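## Task

Take one of the grey pegs lying on the table and push it fully into a free hole of the red oxygen ball, which the other gripper holds, until the peg latches in place.

## Robot and tools

Robot: two arms, left_arm and right_arm, each a UR-type six-joint arm with a Robotiq 2F-140 two-finger gripper whose fingers cannot fold. Each arm rides its own carriage on one shared floor track: left_rail (always the one at larger y) carries left_arm, right_rail carries right_arm. One gripper holds the ball; the other fetches a peg and presses it in.

Scene frame (used in results): fixed to the table, table top at z = 0, +z up, +x the direction the arms face (away from the track, toward the table, which starts at x = 0.17 m), +y to the arms' left. The track runs along y at x = 0; each arm base is at x = 0, y = its carriage's position_m, z = 0.04 m. Gripper frame: fingers point along its +z, close along its y. end_effector_position is the point between the pads when shut; fingertips reach about 33 mm past it (9 mm when fully open).

execute_actions(actions, cameras): runs actions in sequence. An action may hold "rows" (1 to 15 rows), "steps" (1 to 450 control steps of 1/30 s, default 15, at least one per row), "until", and rail commands. Each row is one list of 18 numbers in [-1, 1] covering both arms: left dx, dy, dz, rx, ry, rz, left gripper position, force_limit, speed, then the same nine for the right. The six pose numbers are offsets, not poses: measured from that arm's Hand target as it stood when the action began, along that Hand target's own axes, with 1.0 = 0.6 m or 180 degrees; rx, ry, rz form a single rotation vector. Every row counts from that same starting point, not from the prior row, and a new action restarts from the new Hand target, so sending an offset twice moves twice. All zeros means hold. Ramp offsets gradually (e.g. +0.01 per row, about 6 mm per step) rather than jumping. Gripper numbers are absolute commands: position +1 fully open (140 mm), about -0.8 pads touch, -1 close until blocked; force_limit -1 (gentle, about 14 N) to +1 (about 58 N); speed -1 (about 30 mm/s) to +1 (about 250 mm/s); both start at +1. To keep a gripper unchanged, resend its last three numbers. Rail commands: {"left_rail": {"position_m": ...}} with left_rail -0.8 to 1.5 m, right_rail -1.5 to 0.8 m, speed_m_s 0.01 to 1, acceleration_factor 0.1 to 1, or {"stop": true}. Then wait with e.g. {"steps": 150, "until": {"left_rail": {"position_status": ["!=", "moving"]}}}. Keep carriages 0.78 m or more apart. cameras: list of names or ["all"]; images come by default only for an empty actions list.

move(target, speed, blend, stop_force, zero, blocking, cameras): straight-line paths for both arms. target is one 18-number row or a list of up to 15 rows, laid out as above; every row is an offset from the Hand targets at the start of the move (not from the previous row), in those Hand targets' axes, 1.0 = 0.6 m or 180 degrees. speed in m/s, 0.002 to 3.6 (default 0.25). blend in metres for corner rounding. stop_force in newtons, 3 to 120, one value for both arms: a path ends when the wrist sensor feels that much push against its direction; use it slowly for seating a peg, and leave it out when backing away from a contact. zero (default true) rezeroes before the move. blocking=false returns early; then call wait or stop before further rows or moves. The result adds a move: line such as done, off_target, held, fault or moving, and limits=paced or limits=held.

wait(seconds 0 to 10); stop() brakes a running move; zoom_image(camera, region [x0, y0, x1, y1] pixels, at most 504 x 504) on cam_high, cam_low, cam_bench_left, cam_bench_mid, cam_bench_right, cam_left_wrist or cam_right_wrist (all 896x504); zero_wrist_force(arm); read_manual(section "licences"); finished_scene(scene 1 or 2) ends the scene irreversibly.

Result lines: end_effector_position (m), end_effector_quat_wxyz and velocities in the scene frame; Hand target, the base for the next offsets (the gripper may rest short of it; resend the gap); Tool commands; object_status 0 moving, 1 blocked while opening, 2 blocked while closing (a grip), 3 reached commanded position or pads met; position_measured in counts (3 open, about 139 = 60 mm, 230 pads touching). Joint positions and velocities per arm: rail, shoulder pan, shoulder lift, elbow, wrist 1, 2, 3. Joint torques include gravity. Wrist force/torque are in the gripper's axes, zeroed at scene start. Rail status: moving, done, contact_stop, time_out, stopped, stopped_with_arm, stopped_for_other_arm, stopped_for_other_carriage; position_answer taken or not_taken.

Cautions: nothing may fall from the table or land on the track or metal strip. Arms are stiff; commanding even slightly beyond a firm contact can trigger a fault stop (about 150 N net force, or wrist torque 25.4 N m, shoulder/elbow 136 N m), freezing that arm 10 s. Avoid hitting or pressing the arms against each other, and never close a gripper on the other's fingers. Commanded orientation is clipped to 32 degrees from the current one per step. Keep paths away from an arm's own base. Holding loads or straining toward unreachable poses heats motors: MOTOR HOT at 70 °C, brake stop at 85 °C. Let carriages arrive before precise arm motions or ending the scene. Confirm a grip by object_status 2 before lifting.

Each tool is called after "Request:" as name(argument=value, ...) on one line, values as JSON.

## Session

Request:
execute_actions(actions=[])

Scene clock: 0.00 s.
left_arm: end_effector_position=(+0.4529, -0.0090, +0.1680) position_measured=198 object_status=3 end_effector_quat_wxyz=(+0.444, +0.545, -0.573, +0.422) | right_arm: end_effector_position=(+0.3456, -0.5540, +0.5800) position_measured=3 object_status=3 end_effector_quat_wxyz=(+0.000, +0.000, +1.000, +0.000)
Joint positions: left_arm=[0.524 -0.719 -0.798 1.92 -3.869 -2.434 -2.835] | right_arm=[-0.581 -0.316 -1.725 0.971 -0.816 -1.571 -0.316]
Joint velocities: within noise
Joint torques (N m): no reading
Motor temperatures (°C): left_arm=[30 30 33 43 36 44] | right_arm=[34 35 32 39 34 42]
Wrist force (N): no reading
Wrist torque (N m): no reading
Wrist force, peak (N): no reading
Hand target: left_arm +0.4529, -0.0090, +0.1680; +0.444, +0.545, -0.573, +0.422 | right_arm +0.3456, -0.5540, +0.5800; +0.000, +0.000, +1.000, +0.000
Tool commands: left_gripper/position=-0.545098 left_gripper/force_limit=+1.0 left_gripper/speed=+1.0 right_gripper/position=+1.0 right_gripper/force_limit=+1.0 right_gripper/speed=+1.0
left_rail: position_m=0.524 position_status=done
right_rail: position_m=-0.581 position_status=done

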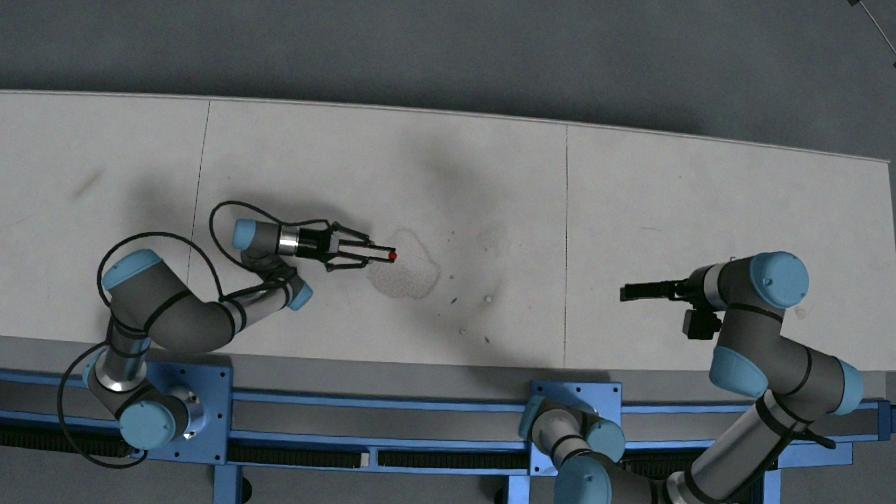

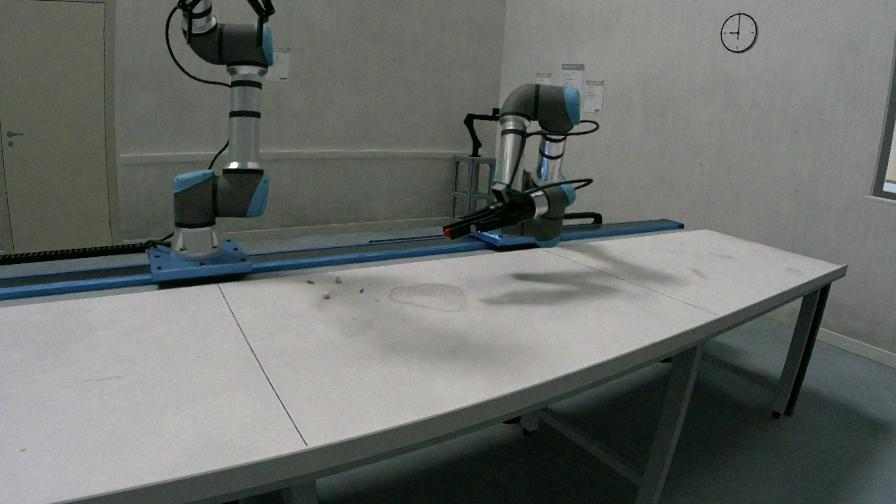

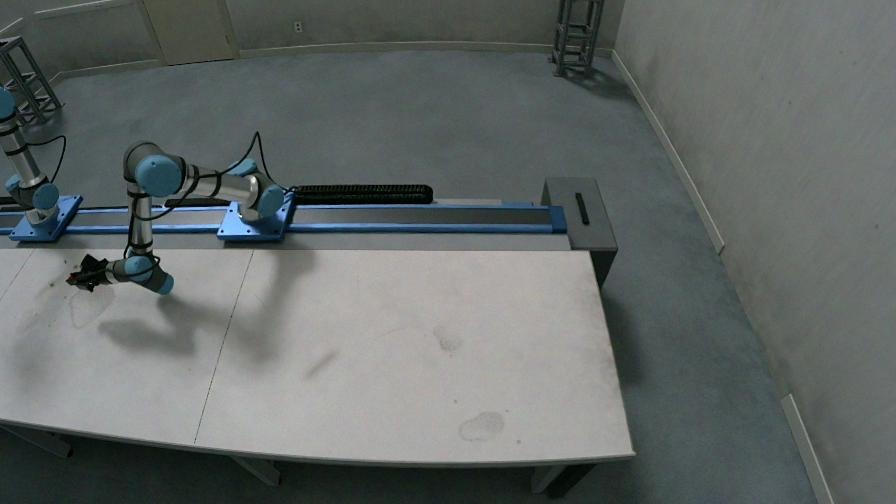

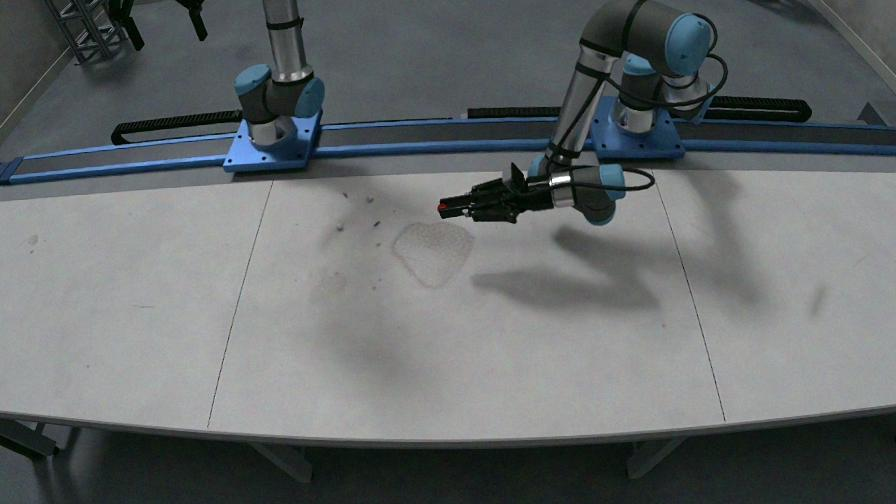

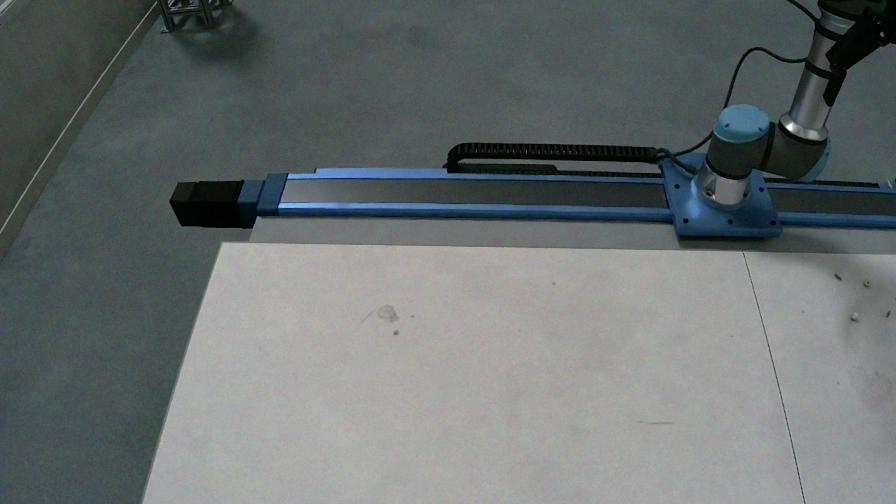

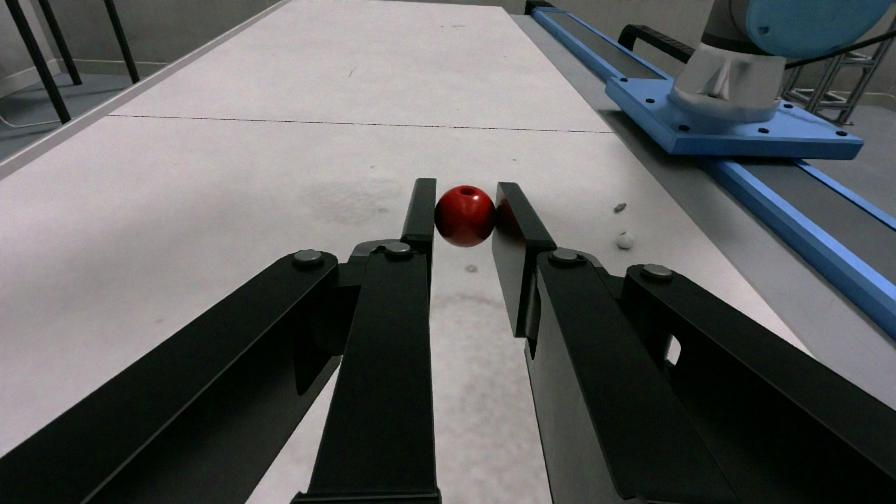

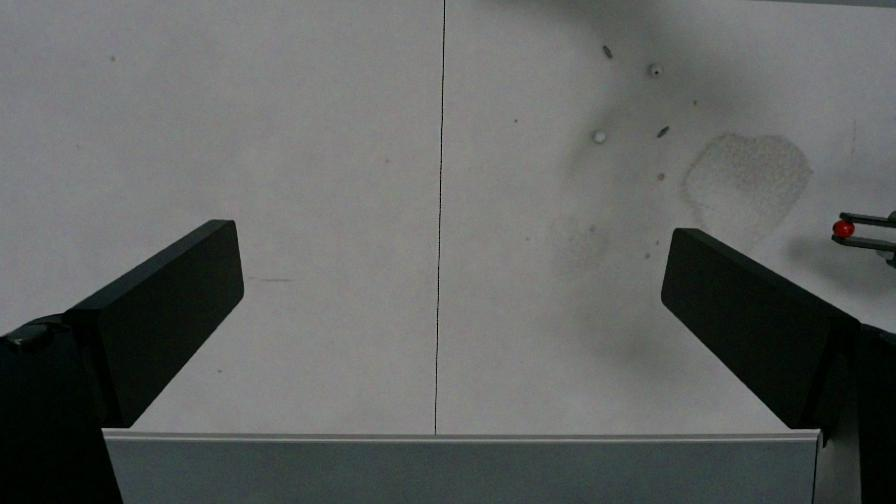

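Request:
zoom_image(camera="cam_left_wrist", region=[400, 150, 540, 280])

Request:
zoom_image(camera="cam_right_wrist", region=[560, 10, 760, 170])

Request:
zoom_image(camera="cam_right_wrist", region=[800, 190, 896, 260])

Request:
zoom_image(camera="cam_high", region=[360, 220, 560, 360])

Request:
zoom_image(camera="cam_bench_mid", region=[300, 160, 540, 300])

Scaled by 3.600 from the camera's 896x504 image, which has a finer 1280x720 frame.

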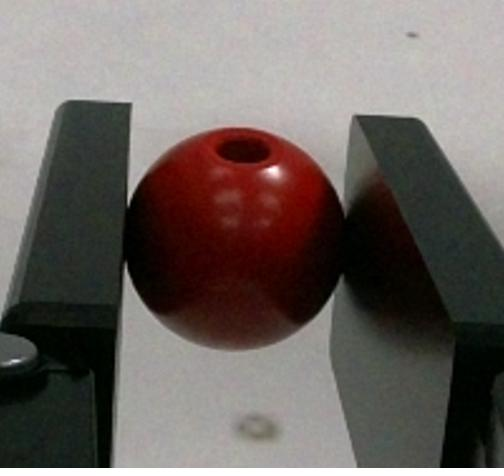

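Scaled by 2.520 from the camera's 896x504 image, which has a finer 1280x720 frame.

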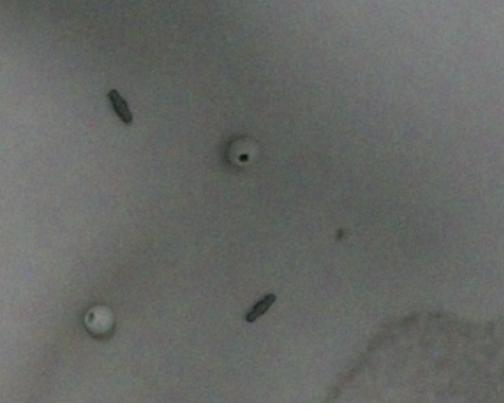

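Scaled by 5.250 from the camera's 896x504 image, which has a finer 1280x720 frame.

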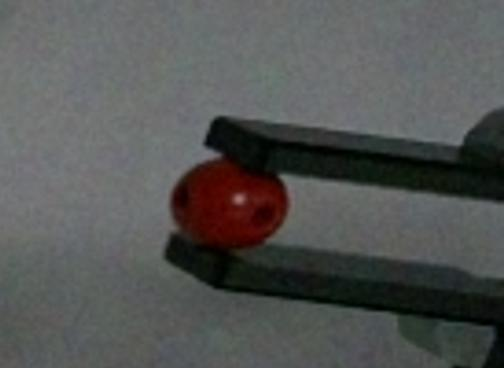

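Scaled by 2.520 from the camera's 896x504 image, which has a finer 1280x720 frame.

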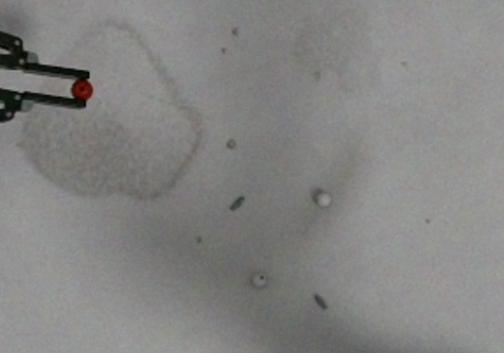

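Scaled by 2.100 from the camera's 896x504 image, which has a finer 1280x720 frame.

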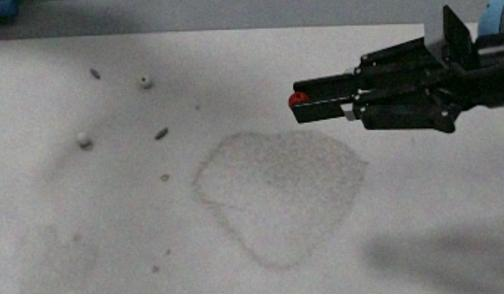

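Request:
move(target=[0,0,0,0,0,0,-0.545098,1,1,-0.024,0.565,0.62,0,0,0.274,-0.3,0,0], cameras=["cam_right_wrist","cam_left_wrist","cam_bench_mid"])

Scene clock: 128.17 s.
left_arm: end_effector_position=(+0.4529, -0.0090, +0.1680) position_measured=198 object_status=3 end_effector_quat_wxyz=(+0.444, +0.545, -0.573, +0.422) | right_arm: end_effector_position=(+0.3600, -0.2151, +0.2081) position_measured=167 object_status=3 end_effector_quat_wxyz=(+0.000, +0.417, +0.909, +0.000)
Joint positions: left_arm=[0.524 -0.719 -0.798 1.92 -3.869 -2.434 -2.835] | right_arm=[-0.581 0.531 -1.526 1.804 -1.849 -1.571 1.392]
Joint torques (N m): left_arm=[2.53 -38.46 -17.19 -2.05 0.58 -1.01] | right_arm=[8.64 -17.72 -32.84 -5.93 -1.95 2.41]
Wrist force (N): left_arm=[0.0 -0.1 -0.1] | right_arm=[0.2 -0.4 0.3]
Wrist torque (N m): left_arm=[-0.03 -0.01 0.00] | right_arm=[-0.08 -0.06 -0.01]
Wrist force, peak (N): left_arm=[0.1 0.0 -0.4] | right_arm=[0.7 0.5 1.5]
Hand target: left_arm +0.4529, -0.0090, +0.1680; +0.444, +0.545, -0.573, +0.422 | right_arm +0.3600, -0.2150, +0.2080; +0.000, +0.417, +0.909, +0.000
Off the commanded pose: left_arm 0.000 m, 0 deg | right_arm 0.000 m, 0 deg.
left_rail: position_m=0.524 position_status=done
right_rail: position_m=-0.581 position_status=done
move: done
Images, in order (width x height): cam_bench_mid 896x504, cam_left_wrist 896x504, cam_right_wrist 896x504.

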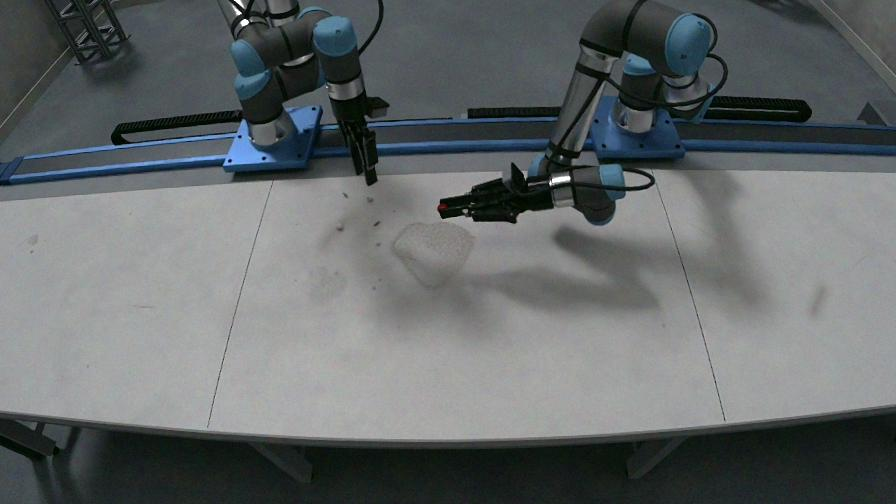

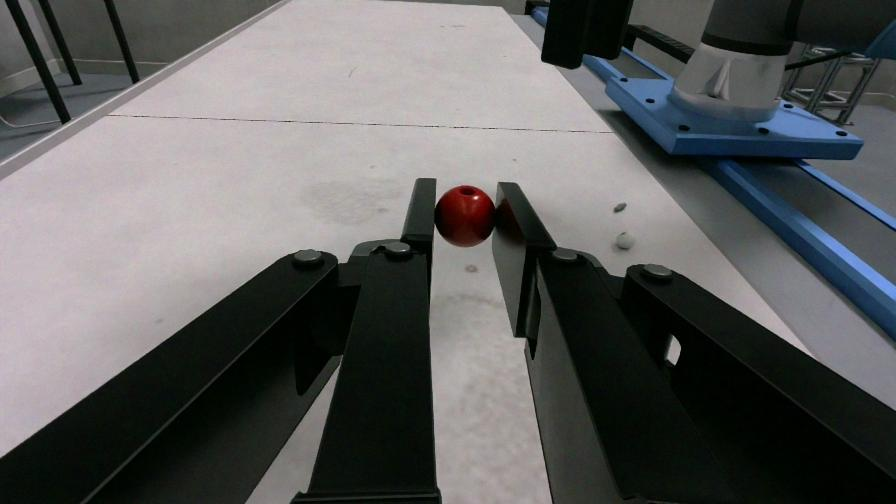

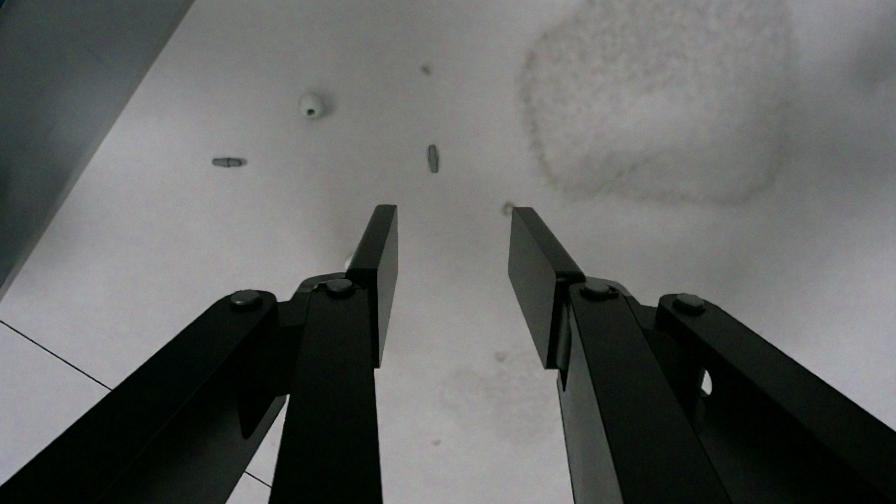

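Request:
zoom_image(camera="cam_right_wrist", region=[370, 120, 540, 220])

Scaled by 2.965 from the camera's 896x504 image, which has a finer 1280x720 frame.

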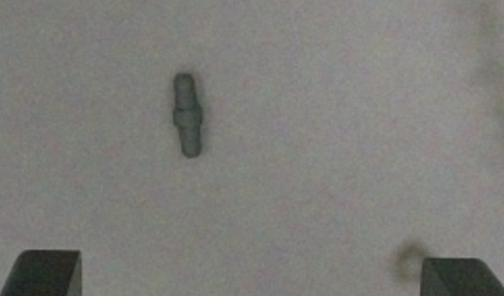

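Request:
move(target=[0,0,0,0,0,0,-0.545098,1,1,-0.026,-0.0167,0.213,0,0,-0.036,-0.3,0,0], cameras=["cam_right_wrist"])

Request:
zoom_image(camera="cam_right_wrist", region=[360, 100, 560, 250])

Scene clock: 143.27 s.
left_arm: end_effector_position=(+0.4529, -0.0090, +0.1680) position_measured=198 object_status=3 end_effector_quat_wxyz=(+0.444, +0.545, -0.573, +0.422) | right_arm: end_effector_position=(+0.3626, -0.2334, +0.0803) position_measured=167 object_status=3 end_effector_quat_wxyz=(+0.000, +0.365, +0.931, +0.000)
Joint positions: left_arm=[0.524 -0.719 -0.798 1.92 -3.869 -2.434 -2.835] | right_arm=[-0.581 0.496 -1.411 2.04 -2.199 -1.571 1.244]
Joint torques (N m): left_arm=[3.36 -36.67 -18.42 -1.91 1.09 -1.11] | right_arm=[-7.55 -19.07 -11.51 -5.77 1.51 -2.6]
Wrist force (N): left_arm=[0.1 0.0 0.0] | right_arm=[0.1 -0.4 0.4]
Wrist torque (N m): left_arm=[0.01 -0.02 0.00] | right_arm=[-0.07 -0.04 0.12]
Wrist force, peak (N): left_arm=[0.4 -0.1 -0.1] | right_arm=[0.1 -0.5 1.7]
Hand target: left_arm +0.4529, -0.0090, +0.1680; +0.444, +0.545, -0.573, +0.422 | right_arm +0.3626, -0.2334, +0.0802; +0.000, +0.365, +0.931, +0.000
Off the commanded pose: left_arm 0.000 m, 0 deg | right_arm 0.000 m, 0 deg.
left_rail: position_m=0.524 position_status=done
right_rail: position_m=-0.581 position_status=done
move: done
Images, in order (width x height): cam_right_wrist 896x504.

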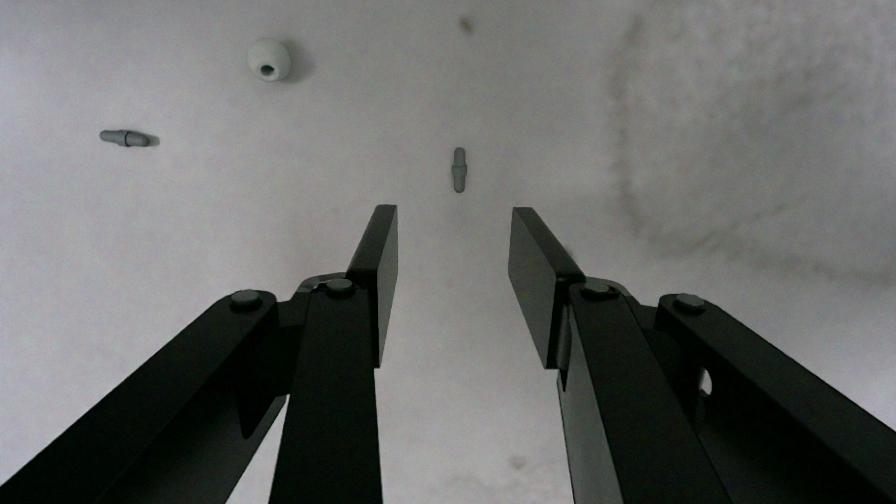

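Scaled by 2.520 from the camera's 896x504 image, which has a finer 1280x720 frame.

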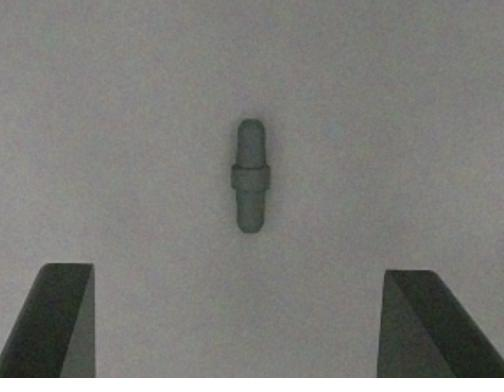

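Request:
move(target=[0,0,0,0,0,0,-0.545098,1,1,0.003,0.006,0.054,0,0,0,-0.3,0,0], cameras=["cam_right_wrist"])

Request:
zoom_image(camera="cam_right_wrist", region=[360, 100, 560, 250])

Scene clock: 150.27 s.
left_arm: end_effector_position=(+0.4529, -0.0090, +0.1680) position_measured=198 object_status=3 end_effector_quat_wxyz=(+0.444, +0.545, -0.573, +0.422) | right_arm: end_effector_position=(+0.3637, -0.2295, +0.0479) position_measured=167 object_status=3 end_effector_quat_wxyz=(+0.000, +0.365, +0.931, +0.000)
Joint positions: left_arm=[0.524 -0.719 -0.798 1.92 -3.869 -2.434 -2.835] | right_arm=[-0.581 0.502 -1.35 2.068 -2.289 -1.571 1.25]
Joint torques (N m): left_arm=[3.81 -34.76 -21.35 -1.84 1.14 -1.14] | right_arm=[8.32 -23.55 -9.91 -5.71 0.52 2.41]
Wrist force (N): left_arm=[0.0 -0.1 -0.1] | right_arm=[0.0 -0.5 0.2]
Wrist torque (N m): left_arm=[-0.02 0.00 0.00] | right_arm=[-0.07 -0.03 -0.03]
Wrist force, peak (N): left_arm=[0.2 0.1 -0.4] | right_arm=[0.2 -0.5 0.9]
Hand target: left_arm +0.4529, -0.0090, +0.1680; +0.444, +0.545, -0.573, +0.422 | right_arm +0.3637, -0.2295, +0.0478; +0.000, +0.365, +0.931, +0.000
Off the commanded pose: left_arm 0.000 m, 0 deg | right_arm 0.000 m, 0 deg.
left_rail: position_m=0.524 position_status=done
right_rail: position_m=-0.581 position_status=done
move: done
Images, in order (width x height): cam_right_wrist 896x504.

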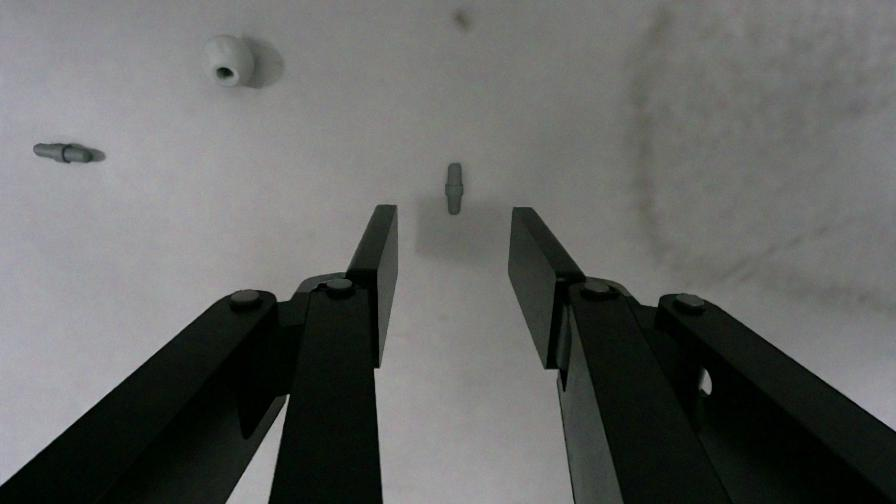

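Scaled by 2.520 from the camera's 896x504 image, which has a finer 1280x720 frame.

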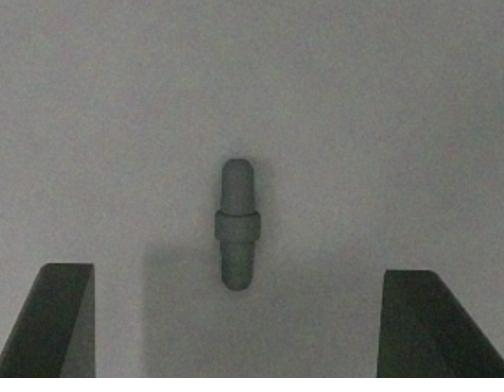

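Request:
move(target=[0,0,0,0,0,0,-0.545098,1,1,0,0.0008,0.0265,0,0,0,-0.3,0,0], stop_force=5, speed=0.02, cameras=["cam_right_wrist"])

Request:
zoom_image(camera="cam_right_wrist", region=[360, 130, 560, 280])

Scene clock: 158.80 s.
left_arm: end_effector_position=(+0.4529, -0.0090, +0.1680) position_measured=198 object_status=3 end_effector_quat_wxyz=(+0.444, +0.545, -0.573, +0.422) | right_arm: end_effector_position=(+0.3640, -0.2292, +0.0319) position_measured=167 object_status=3 end_effector_quat_wxyz=(+0.000, +0.365, +0.931, +0.000)
Joint positions: left_arm=[0.524 -0.719 -0.798 1.92 -3.869 -2.434 -2.835] | right_arm=[-0.581 0.502 -1.32 2.083 -2.334 -1.571 1.25]
Joint torques (N m): left_arm=[4.95 -34.3 -22.63 -1.66 1.15 -1.27] | right_arm=[8.55 -22.03 -9.36 -5.87 -1.64 2.41]
Wrist force (N): left_arm=[-0.1 0.0 0.0] | right_arm=[0.0 -0.3 0.1]
Wrist torque (N m): left_arm=[0.00 0.02 0.00] | right_arm=[-0.06 -0.04 -0.03]
Wrist force, peak (N): left_arm=[0.3 -0.1 -0.3] | right_arm=[-0.2 -0.5 0.4]
Hand target: left_arm +0.4529, -0.0090, +0.1680; +0.444, +0.545, -0.573, +0.422 | right_arm +0.3640, -0.2292, +0.0319; +0.000, +0.365, +0.931, +0.000
Off the commanded pose: left_arm 0.000 m, 0 deg | right_arm 0.000 m, 0 deg.
left_rail: position_m=0.524 position_status=done
right_rail: position_m=-0.581 position_status=done
move: done
Images, in order (width x height): cam_right_wrist 896x504.

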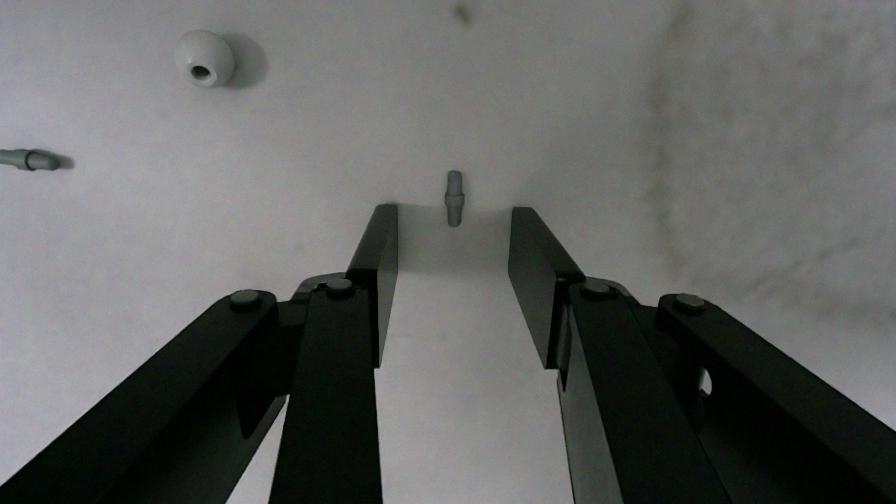

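Scaled by 2.520 from the camera's 896x504 image, which has a finer 1280x720 frame.

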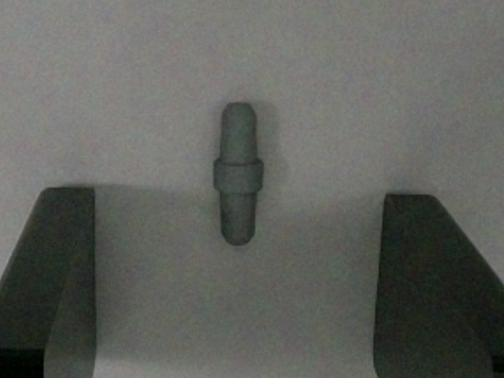

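Request:
move(target=[0,0,0,0,0,0,-0.545098,1,1,-0.0013,0,0.008,0,0,0,-0.3,0,0], stop_force=4, speed=0.008, cameras=["cam_right_wrist"])

Request:
zoom_image(camera="cam_right_wrist", region=[360, 130, 560, 280])

Scene clock: 163.10 s.
left_arm: end_effector_position=(+0.4529, -0.0090, +0.1680) position_measured=198 object_status=3 end_effector_quat_wxyz=(+0.444, +0.545, -0.573, +0.422) | right_arm: end_effector_position=(+0.3641, -0.2292, +0.0312) position_measured=167 object_status=3 end_effector_quat_wxyz=(+0.000, +0.365, +0.931, +0.000)
Joint positions: left_arm=[0.524 -0.719 -0.798 1.92 -3.869 -2.434 -2.835] | right_arm=[-0.581 0.502 -1.319 2.084 -2.336 -1.571 1.25]
Joint torques (N m): left_arm=[6.42 -33.88 -21.93 -1.54 1.33 -1.25] | right_arm=[4.31 -39.55 -26.09 -0.07 -1.48 2.42]
Wrist force (N): left_arm=[0.0 -0.1 -0.1] | right_arm=[0.7 -1.7 -7.6]
Wrist torque (N m): left_arm=[-0.01 0.00 0.00] | right_arm=[0.14 0.02 -0.03]
Wrist force, peak (N): left_arm=[0.3 0.0 -0.2] | right_arm=[2.0 -8.8 -25.7]
Hand target: left_arm +0.4529, -0.0090, +0.1680; +0.444, +0.545, -0.573, +0.422 | right_arm +0.3641, -0.2292, +0.0312; +0.000, +0.365, +0.931, +0.000 (not the last commanded pose)
Off the commanded pose: left_arm 0.000 m, 0 deg | right_arm 0.004 m, 0 deg.
left_rail: position_m=0.524 position_status=done
right_rail: position_m=-0.581 position_status=done
move: contact (right_arm)
Images, in order (width x height): cam_right_wrist 896x504.

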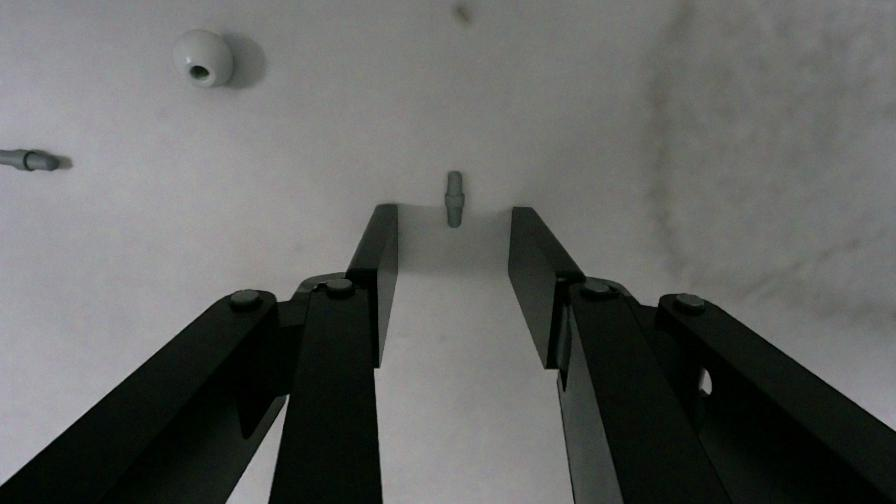

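Scaled by 2.520 from the camera's 896x504 image, which has a finer 1280x720 frame.

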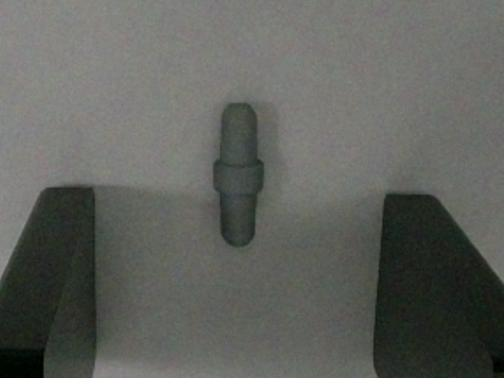

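Request:
execute_actions(actions=[{"rows":[[0,0,0,0,0,0,-0.545098,1,1,-0.0009,0,-0.002,0,0,0,-0.3,0,0]],"steps":30},{"rows":[[0,0,0,0,0,0,-0.545098,1,1,0,0,0,0,0,0,-1,1,-1]],"steps":75}], cameras=["cam_right_wrist"])

Request:
zoom_image(camera="cam_right_wrist", region=[360, 130, 560, 280])

Scene clock: 171.93 s.
left_arm: end_effector_position=(+0.4529, -0.0090, +0.1680) position_measured=198 object_status=3 end_effector_quat_wxyz=(+0.444, +0.545, -0.573, +0.422) | right_arm: end_effector_position=(+0.3645, -0.2296, +0.0325) position_measured=228 object_status=2 end_effector_quat_wxyz=(+0.000, +0.365, +0.931, +0.000)
Joint positions: left_arm=[0.524 -0.719 -0.798 1.92 -3.869 -2.434 -2.835] | right_arm=[-0.581 0.501 -1.321 2.083 -2.333 -1.571 1.249]
Joint torques (N m): left_arm=[6.57 -33.76 -22.48 -1.54 1.12 -1.19] | right_arm=[-3.05 -21.06 -16.81 -5.13 -0.74 -2.36]
Wrist force (N): left_arm=[-0.1 -0.1 -0.1] | right_arm=[0.2 0.2 -6.8]
Wrist torque (N m): left_arm=[-0.02 0.01 0.00] | right_arm=[0.02 0.05 0.10]
Wrist force, peak (N): left_arm=[-0.1 -0.1 -0.5] | right_arm=[0.5 -1.6 -7.6]
Hand target: left_arm +0.4529, -0.0090, +0.1680; +0.444, +0.545, -0.573, +0.422 | right_arm +0.3645, -0.2296, +0.0324; +0.000, +0.365, +0.931, +0.000
Off the commanded pose: left_arm 0.000 m, 0 deg | right_arm 0.000 m, 0 deg.
left_rail: position_m=0.524 position_status=done
right_rail: position_m=-0.581 position_status=done
Images, in order (width x height): cam_right_wrist 896x504.

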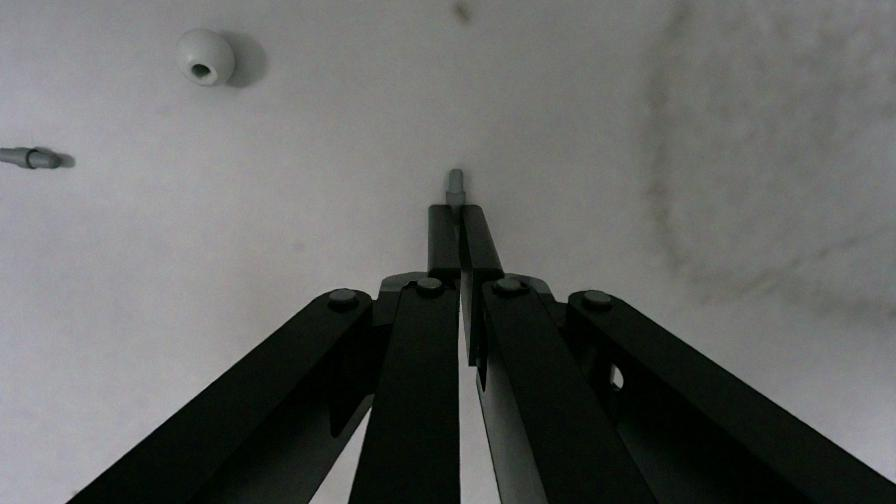

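Scaled by 2.520 from the camera's 896x504 image, which has a finer 1280x720 frame.

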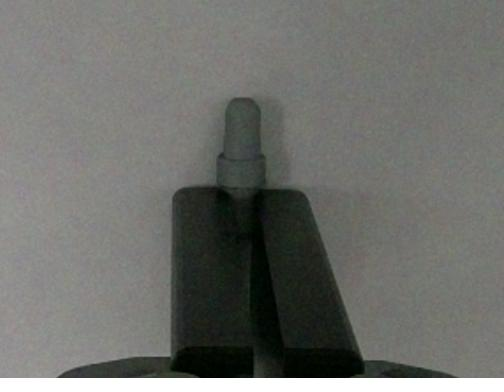

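Request:
move(target=[[0,0,0,0,0,0,-0.545098,1,1,0,0,-0.2375,0,0,0,-1,1,-1],[0,0,0,0,0,0,-0.545098,1,1,0.0442,0.2532,-0.2375,-0.0353,0.0755,0.2767,-1,1,-1]], blend=[0.03,0], speed=0.15, cameras=["cam_right_wrist","cam_left_wrist","cam_bench_mid"])

Request:
zoom_image(camera="cam_right_wrist", region=[360, 80, 560, 280])

Request:
zoom_image(camera="cam_left_wrist", region=[390, 120, 540, 270])

Scene clock: 194.33 s.
left_arm: end_effector_position=(+0.4529, -0.0090, +0.1680) position_measured=198 object_status=3 end_effector_quat_wxyz=(+0.444, +0.545, -0.573, +0.422) | right_arm: end_effector_position=(+0.4483, -0.1002, +0.1749) position_measured=228 object_status=2 end_effector_quat_wxyz=(-0.087, +0.719, +0.683, +0.092)
Joint positions: left_arm=[0.524 -0.719 -0.798 1.92 -3.869 -2.434 -2.835] | right_arm=[-0.581 0.513 -1.278 1.662 -2.093 -1.357 2.149]
Joint torques (N m): left_arm=[7.01 -33.09 -22.12 -1.51 1.16 -1.34] | right_arm=[7.79 -29.19 -33.18 -6.25 1.98 2.46]
Wrist force (N): left_arm=[0.0 0.0 -0.1] | right_arm=[0.7 0.7 0.7]
Wrist torque (N m): left_arm=[-0.01 0.00 0.00] | right_arm=[0.15 -0.09 0.04]
Wrist force, peak (N): left_arm=[0.1 -0.1 -0.4] | right_arm=[0.5 -0.1 -7.0]
Hand target: left_arm +0.4529, -0.0090, +0.1680; +0.444, +0.545, -0.573, +0.422 | right_arm +0.4483, -0.1001, +0.1749; -0.087, +0.719, +0.683, +0.092
Off the commanded pose: left_arm 0.000 m, 0 deg | right_arm 0.000 m, 0 deg.
left_rail: position_m=0.524 position_status=done
right_rail: position_m=-0.581 position_status=done
move: done
Images, in order (width x height): cam_bench_mid 896x504, cam_left_wrist 896x504, cam_right_wrist 896x504.

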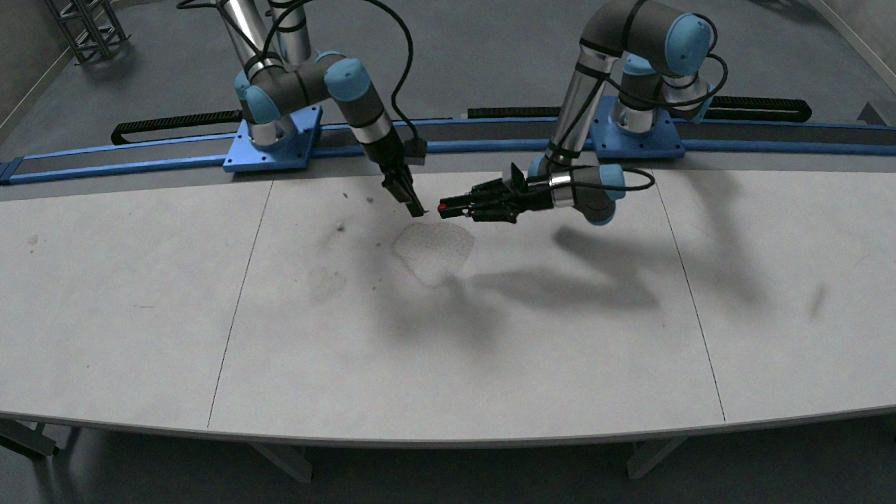

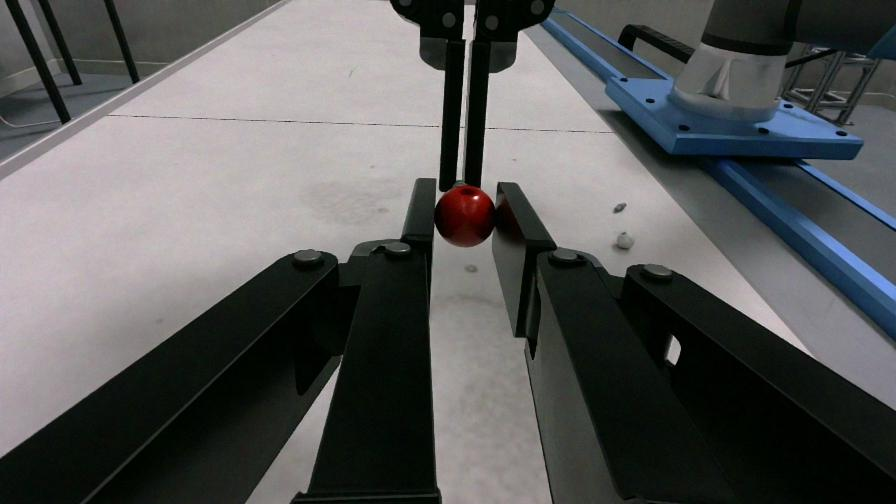

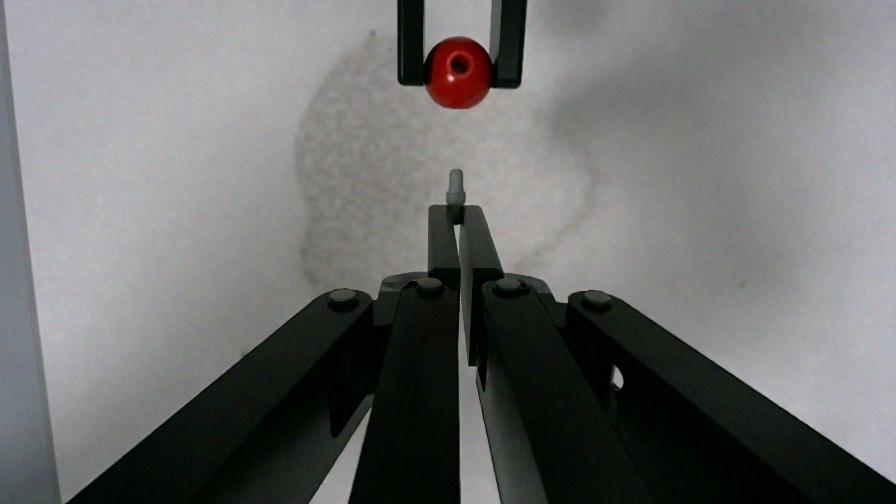

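Scaled by 2.520 from the camera's 896x504 image, which has a finer 1280x720 frame.

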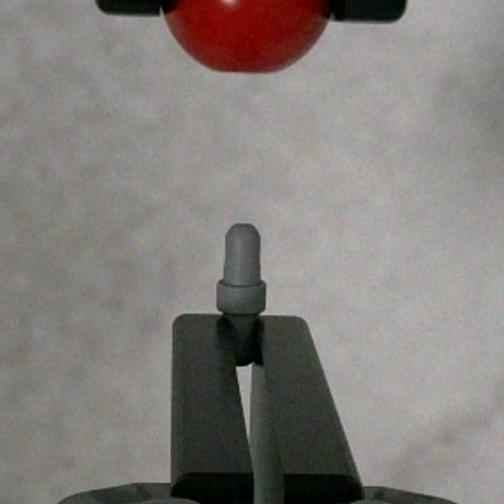

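Scaled by 3.360 from the camera's 896x504 image, which has a finer 1280x720 frame.

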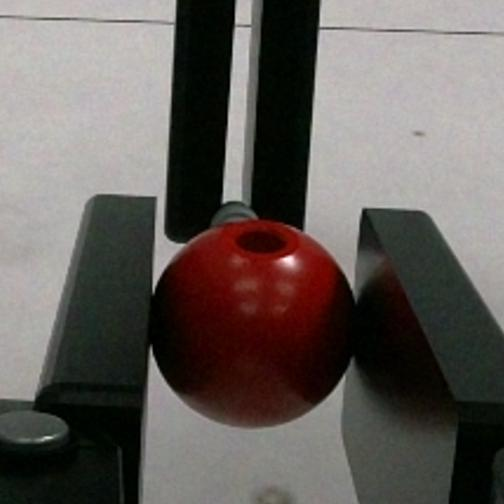

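Request:
zoom_image(camera="cam_left_wrist", region=[440, 165, 490, 215])

Request:
zoom_image(camera="cam_right_wrist", region=[380, 20, 540, 180])

Scaled by 10.080 from the camera's 896x504 image, which has a finer 1280x720 frame.

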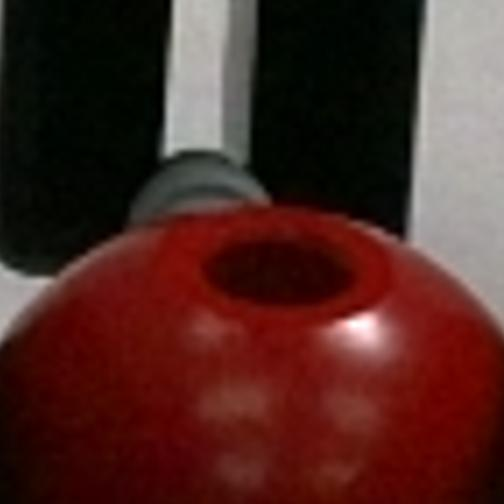

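Scaled by 3.150 from the camera's 896x504 image, which has a finer 1280x720 frame.

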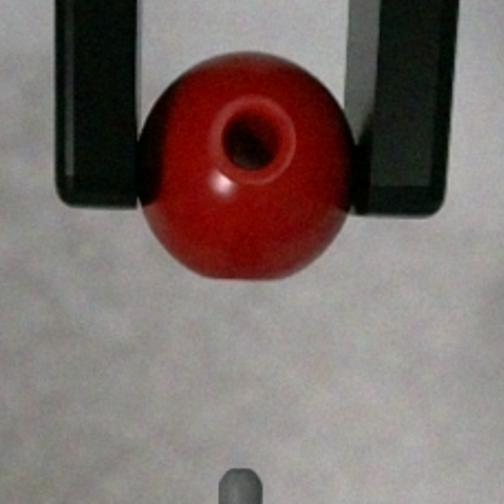

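Request:
move(target=[0,0,0,0,0,0,-0.545098,1,1,0.0267,0,0,0,0,0,-1,1,-1], speed=0.05, stop_force=6, cameras=["cam_right_wrist","cam_left_wrist"])

Request:
zoom_image(camera="cam_right_wrist", region=[400, 90, 520, 210])

Request:
zoom_image(camera="cam_left_wrist", region=[430, 155, 510, 235])

Scene clock: 216.27 s.
left_arm: end_effector_position=(+0.4529, -0.0090, +0.1680) position_measured=198 object_status=3 end_effector_quat_wxyz=(+0.444, +0.545, -0.573, +0.422) | right_arm: end_effector_position=(+0.4491, -0.0847, +0.1790) position_measured=228 object_status=2 end_effector_quat_wxyz=(-0.087, +0.719, +0.683, +0.092)
Joint positions: left_arm=[0.524 -0.719 -0.798 1.92 -3.869 -2.434 -2.835] | right_arm=[-0.581 0.535 -1.256 1.623 -2.08 -1.36 2.172]
Joint torques (N m): left_arm=[7.37 -34.82 -22.09 -1.42 1.01 -1.12] | right_arm=[7.94 -31 -32.71 -0.52 -1.36 2.33]
Wrist force (N): left_arm=[0.0 0.0 0.1] | right_arm=[0.5 0.5 0.6]
Wrist torque (N m): left_arm=[-0.01 -0.01 0.00] | right_arm=[0.11 -0.05 0.05]
Wrist force, peak (N): left_arm=[-0.1 -0.3 -0.3] | right_arm=[0.8 0.6 0.7]
Hand target: left_arm +0.4529, -0.0090, +0.1680; +0.444, +0.545, -0.573, +0.422 | right_arm +0.4491, -0.0847, +0.1790; -0.087, +0.719, +0.683, +0.092
Off the commanded pose: left_arm 0.000 m, 0 deg | right_arm 0.000 m, 0 deg.
left_rail: position_m=0.524 position_status=done
right_rail: position_m=-0.581 position_status=done
move: done
Images, in order (width x height): cam_left_wrist 896x504, cam_right_wrist 896x504.

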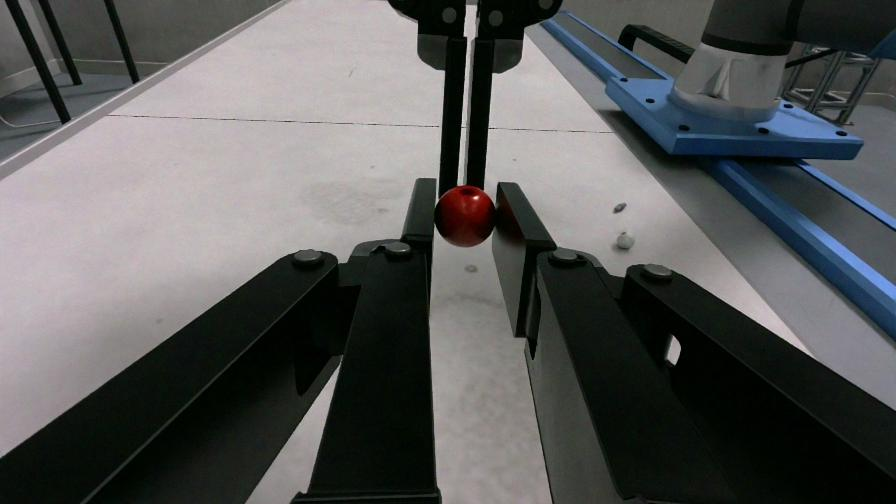

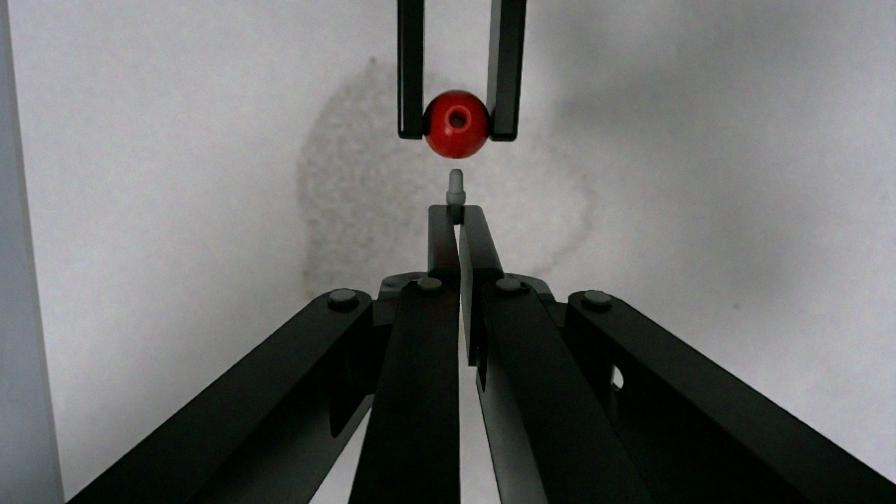

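Scaled by 4.200 from the camera's 896x504 image, which has a finer 1280x720 frame.

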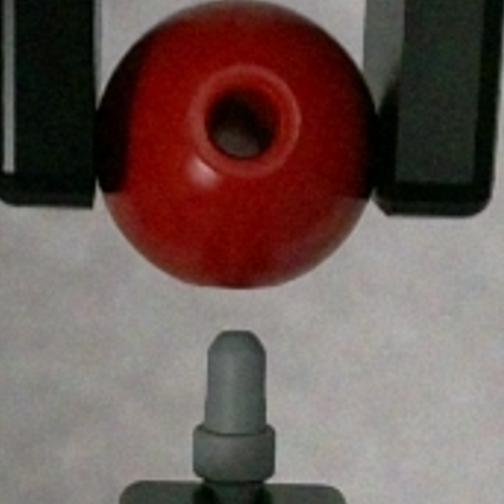

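Scaled by 6.300 from the camera's 896x504 image, which has a finer 1280x720 frame.

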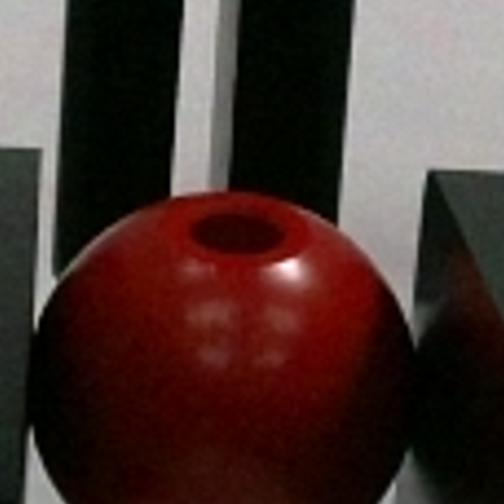

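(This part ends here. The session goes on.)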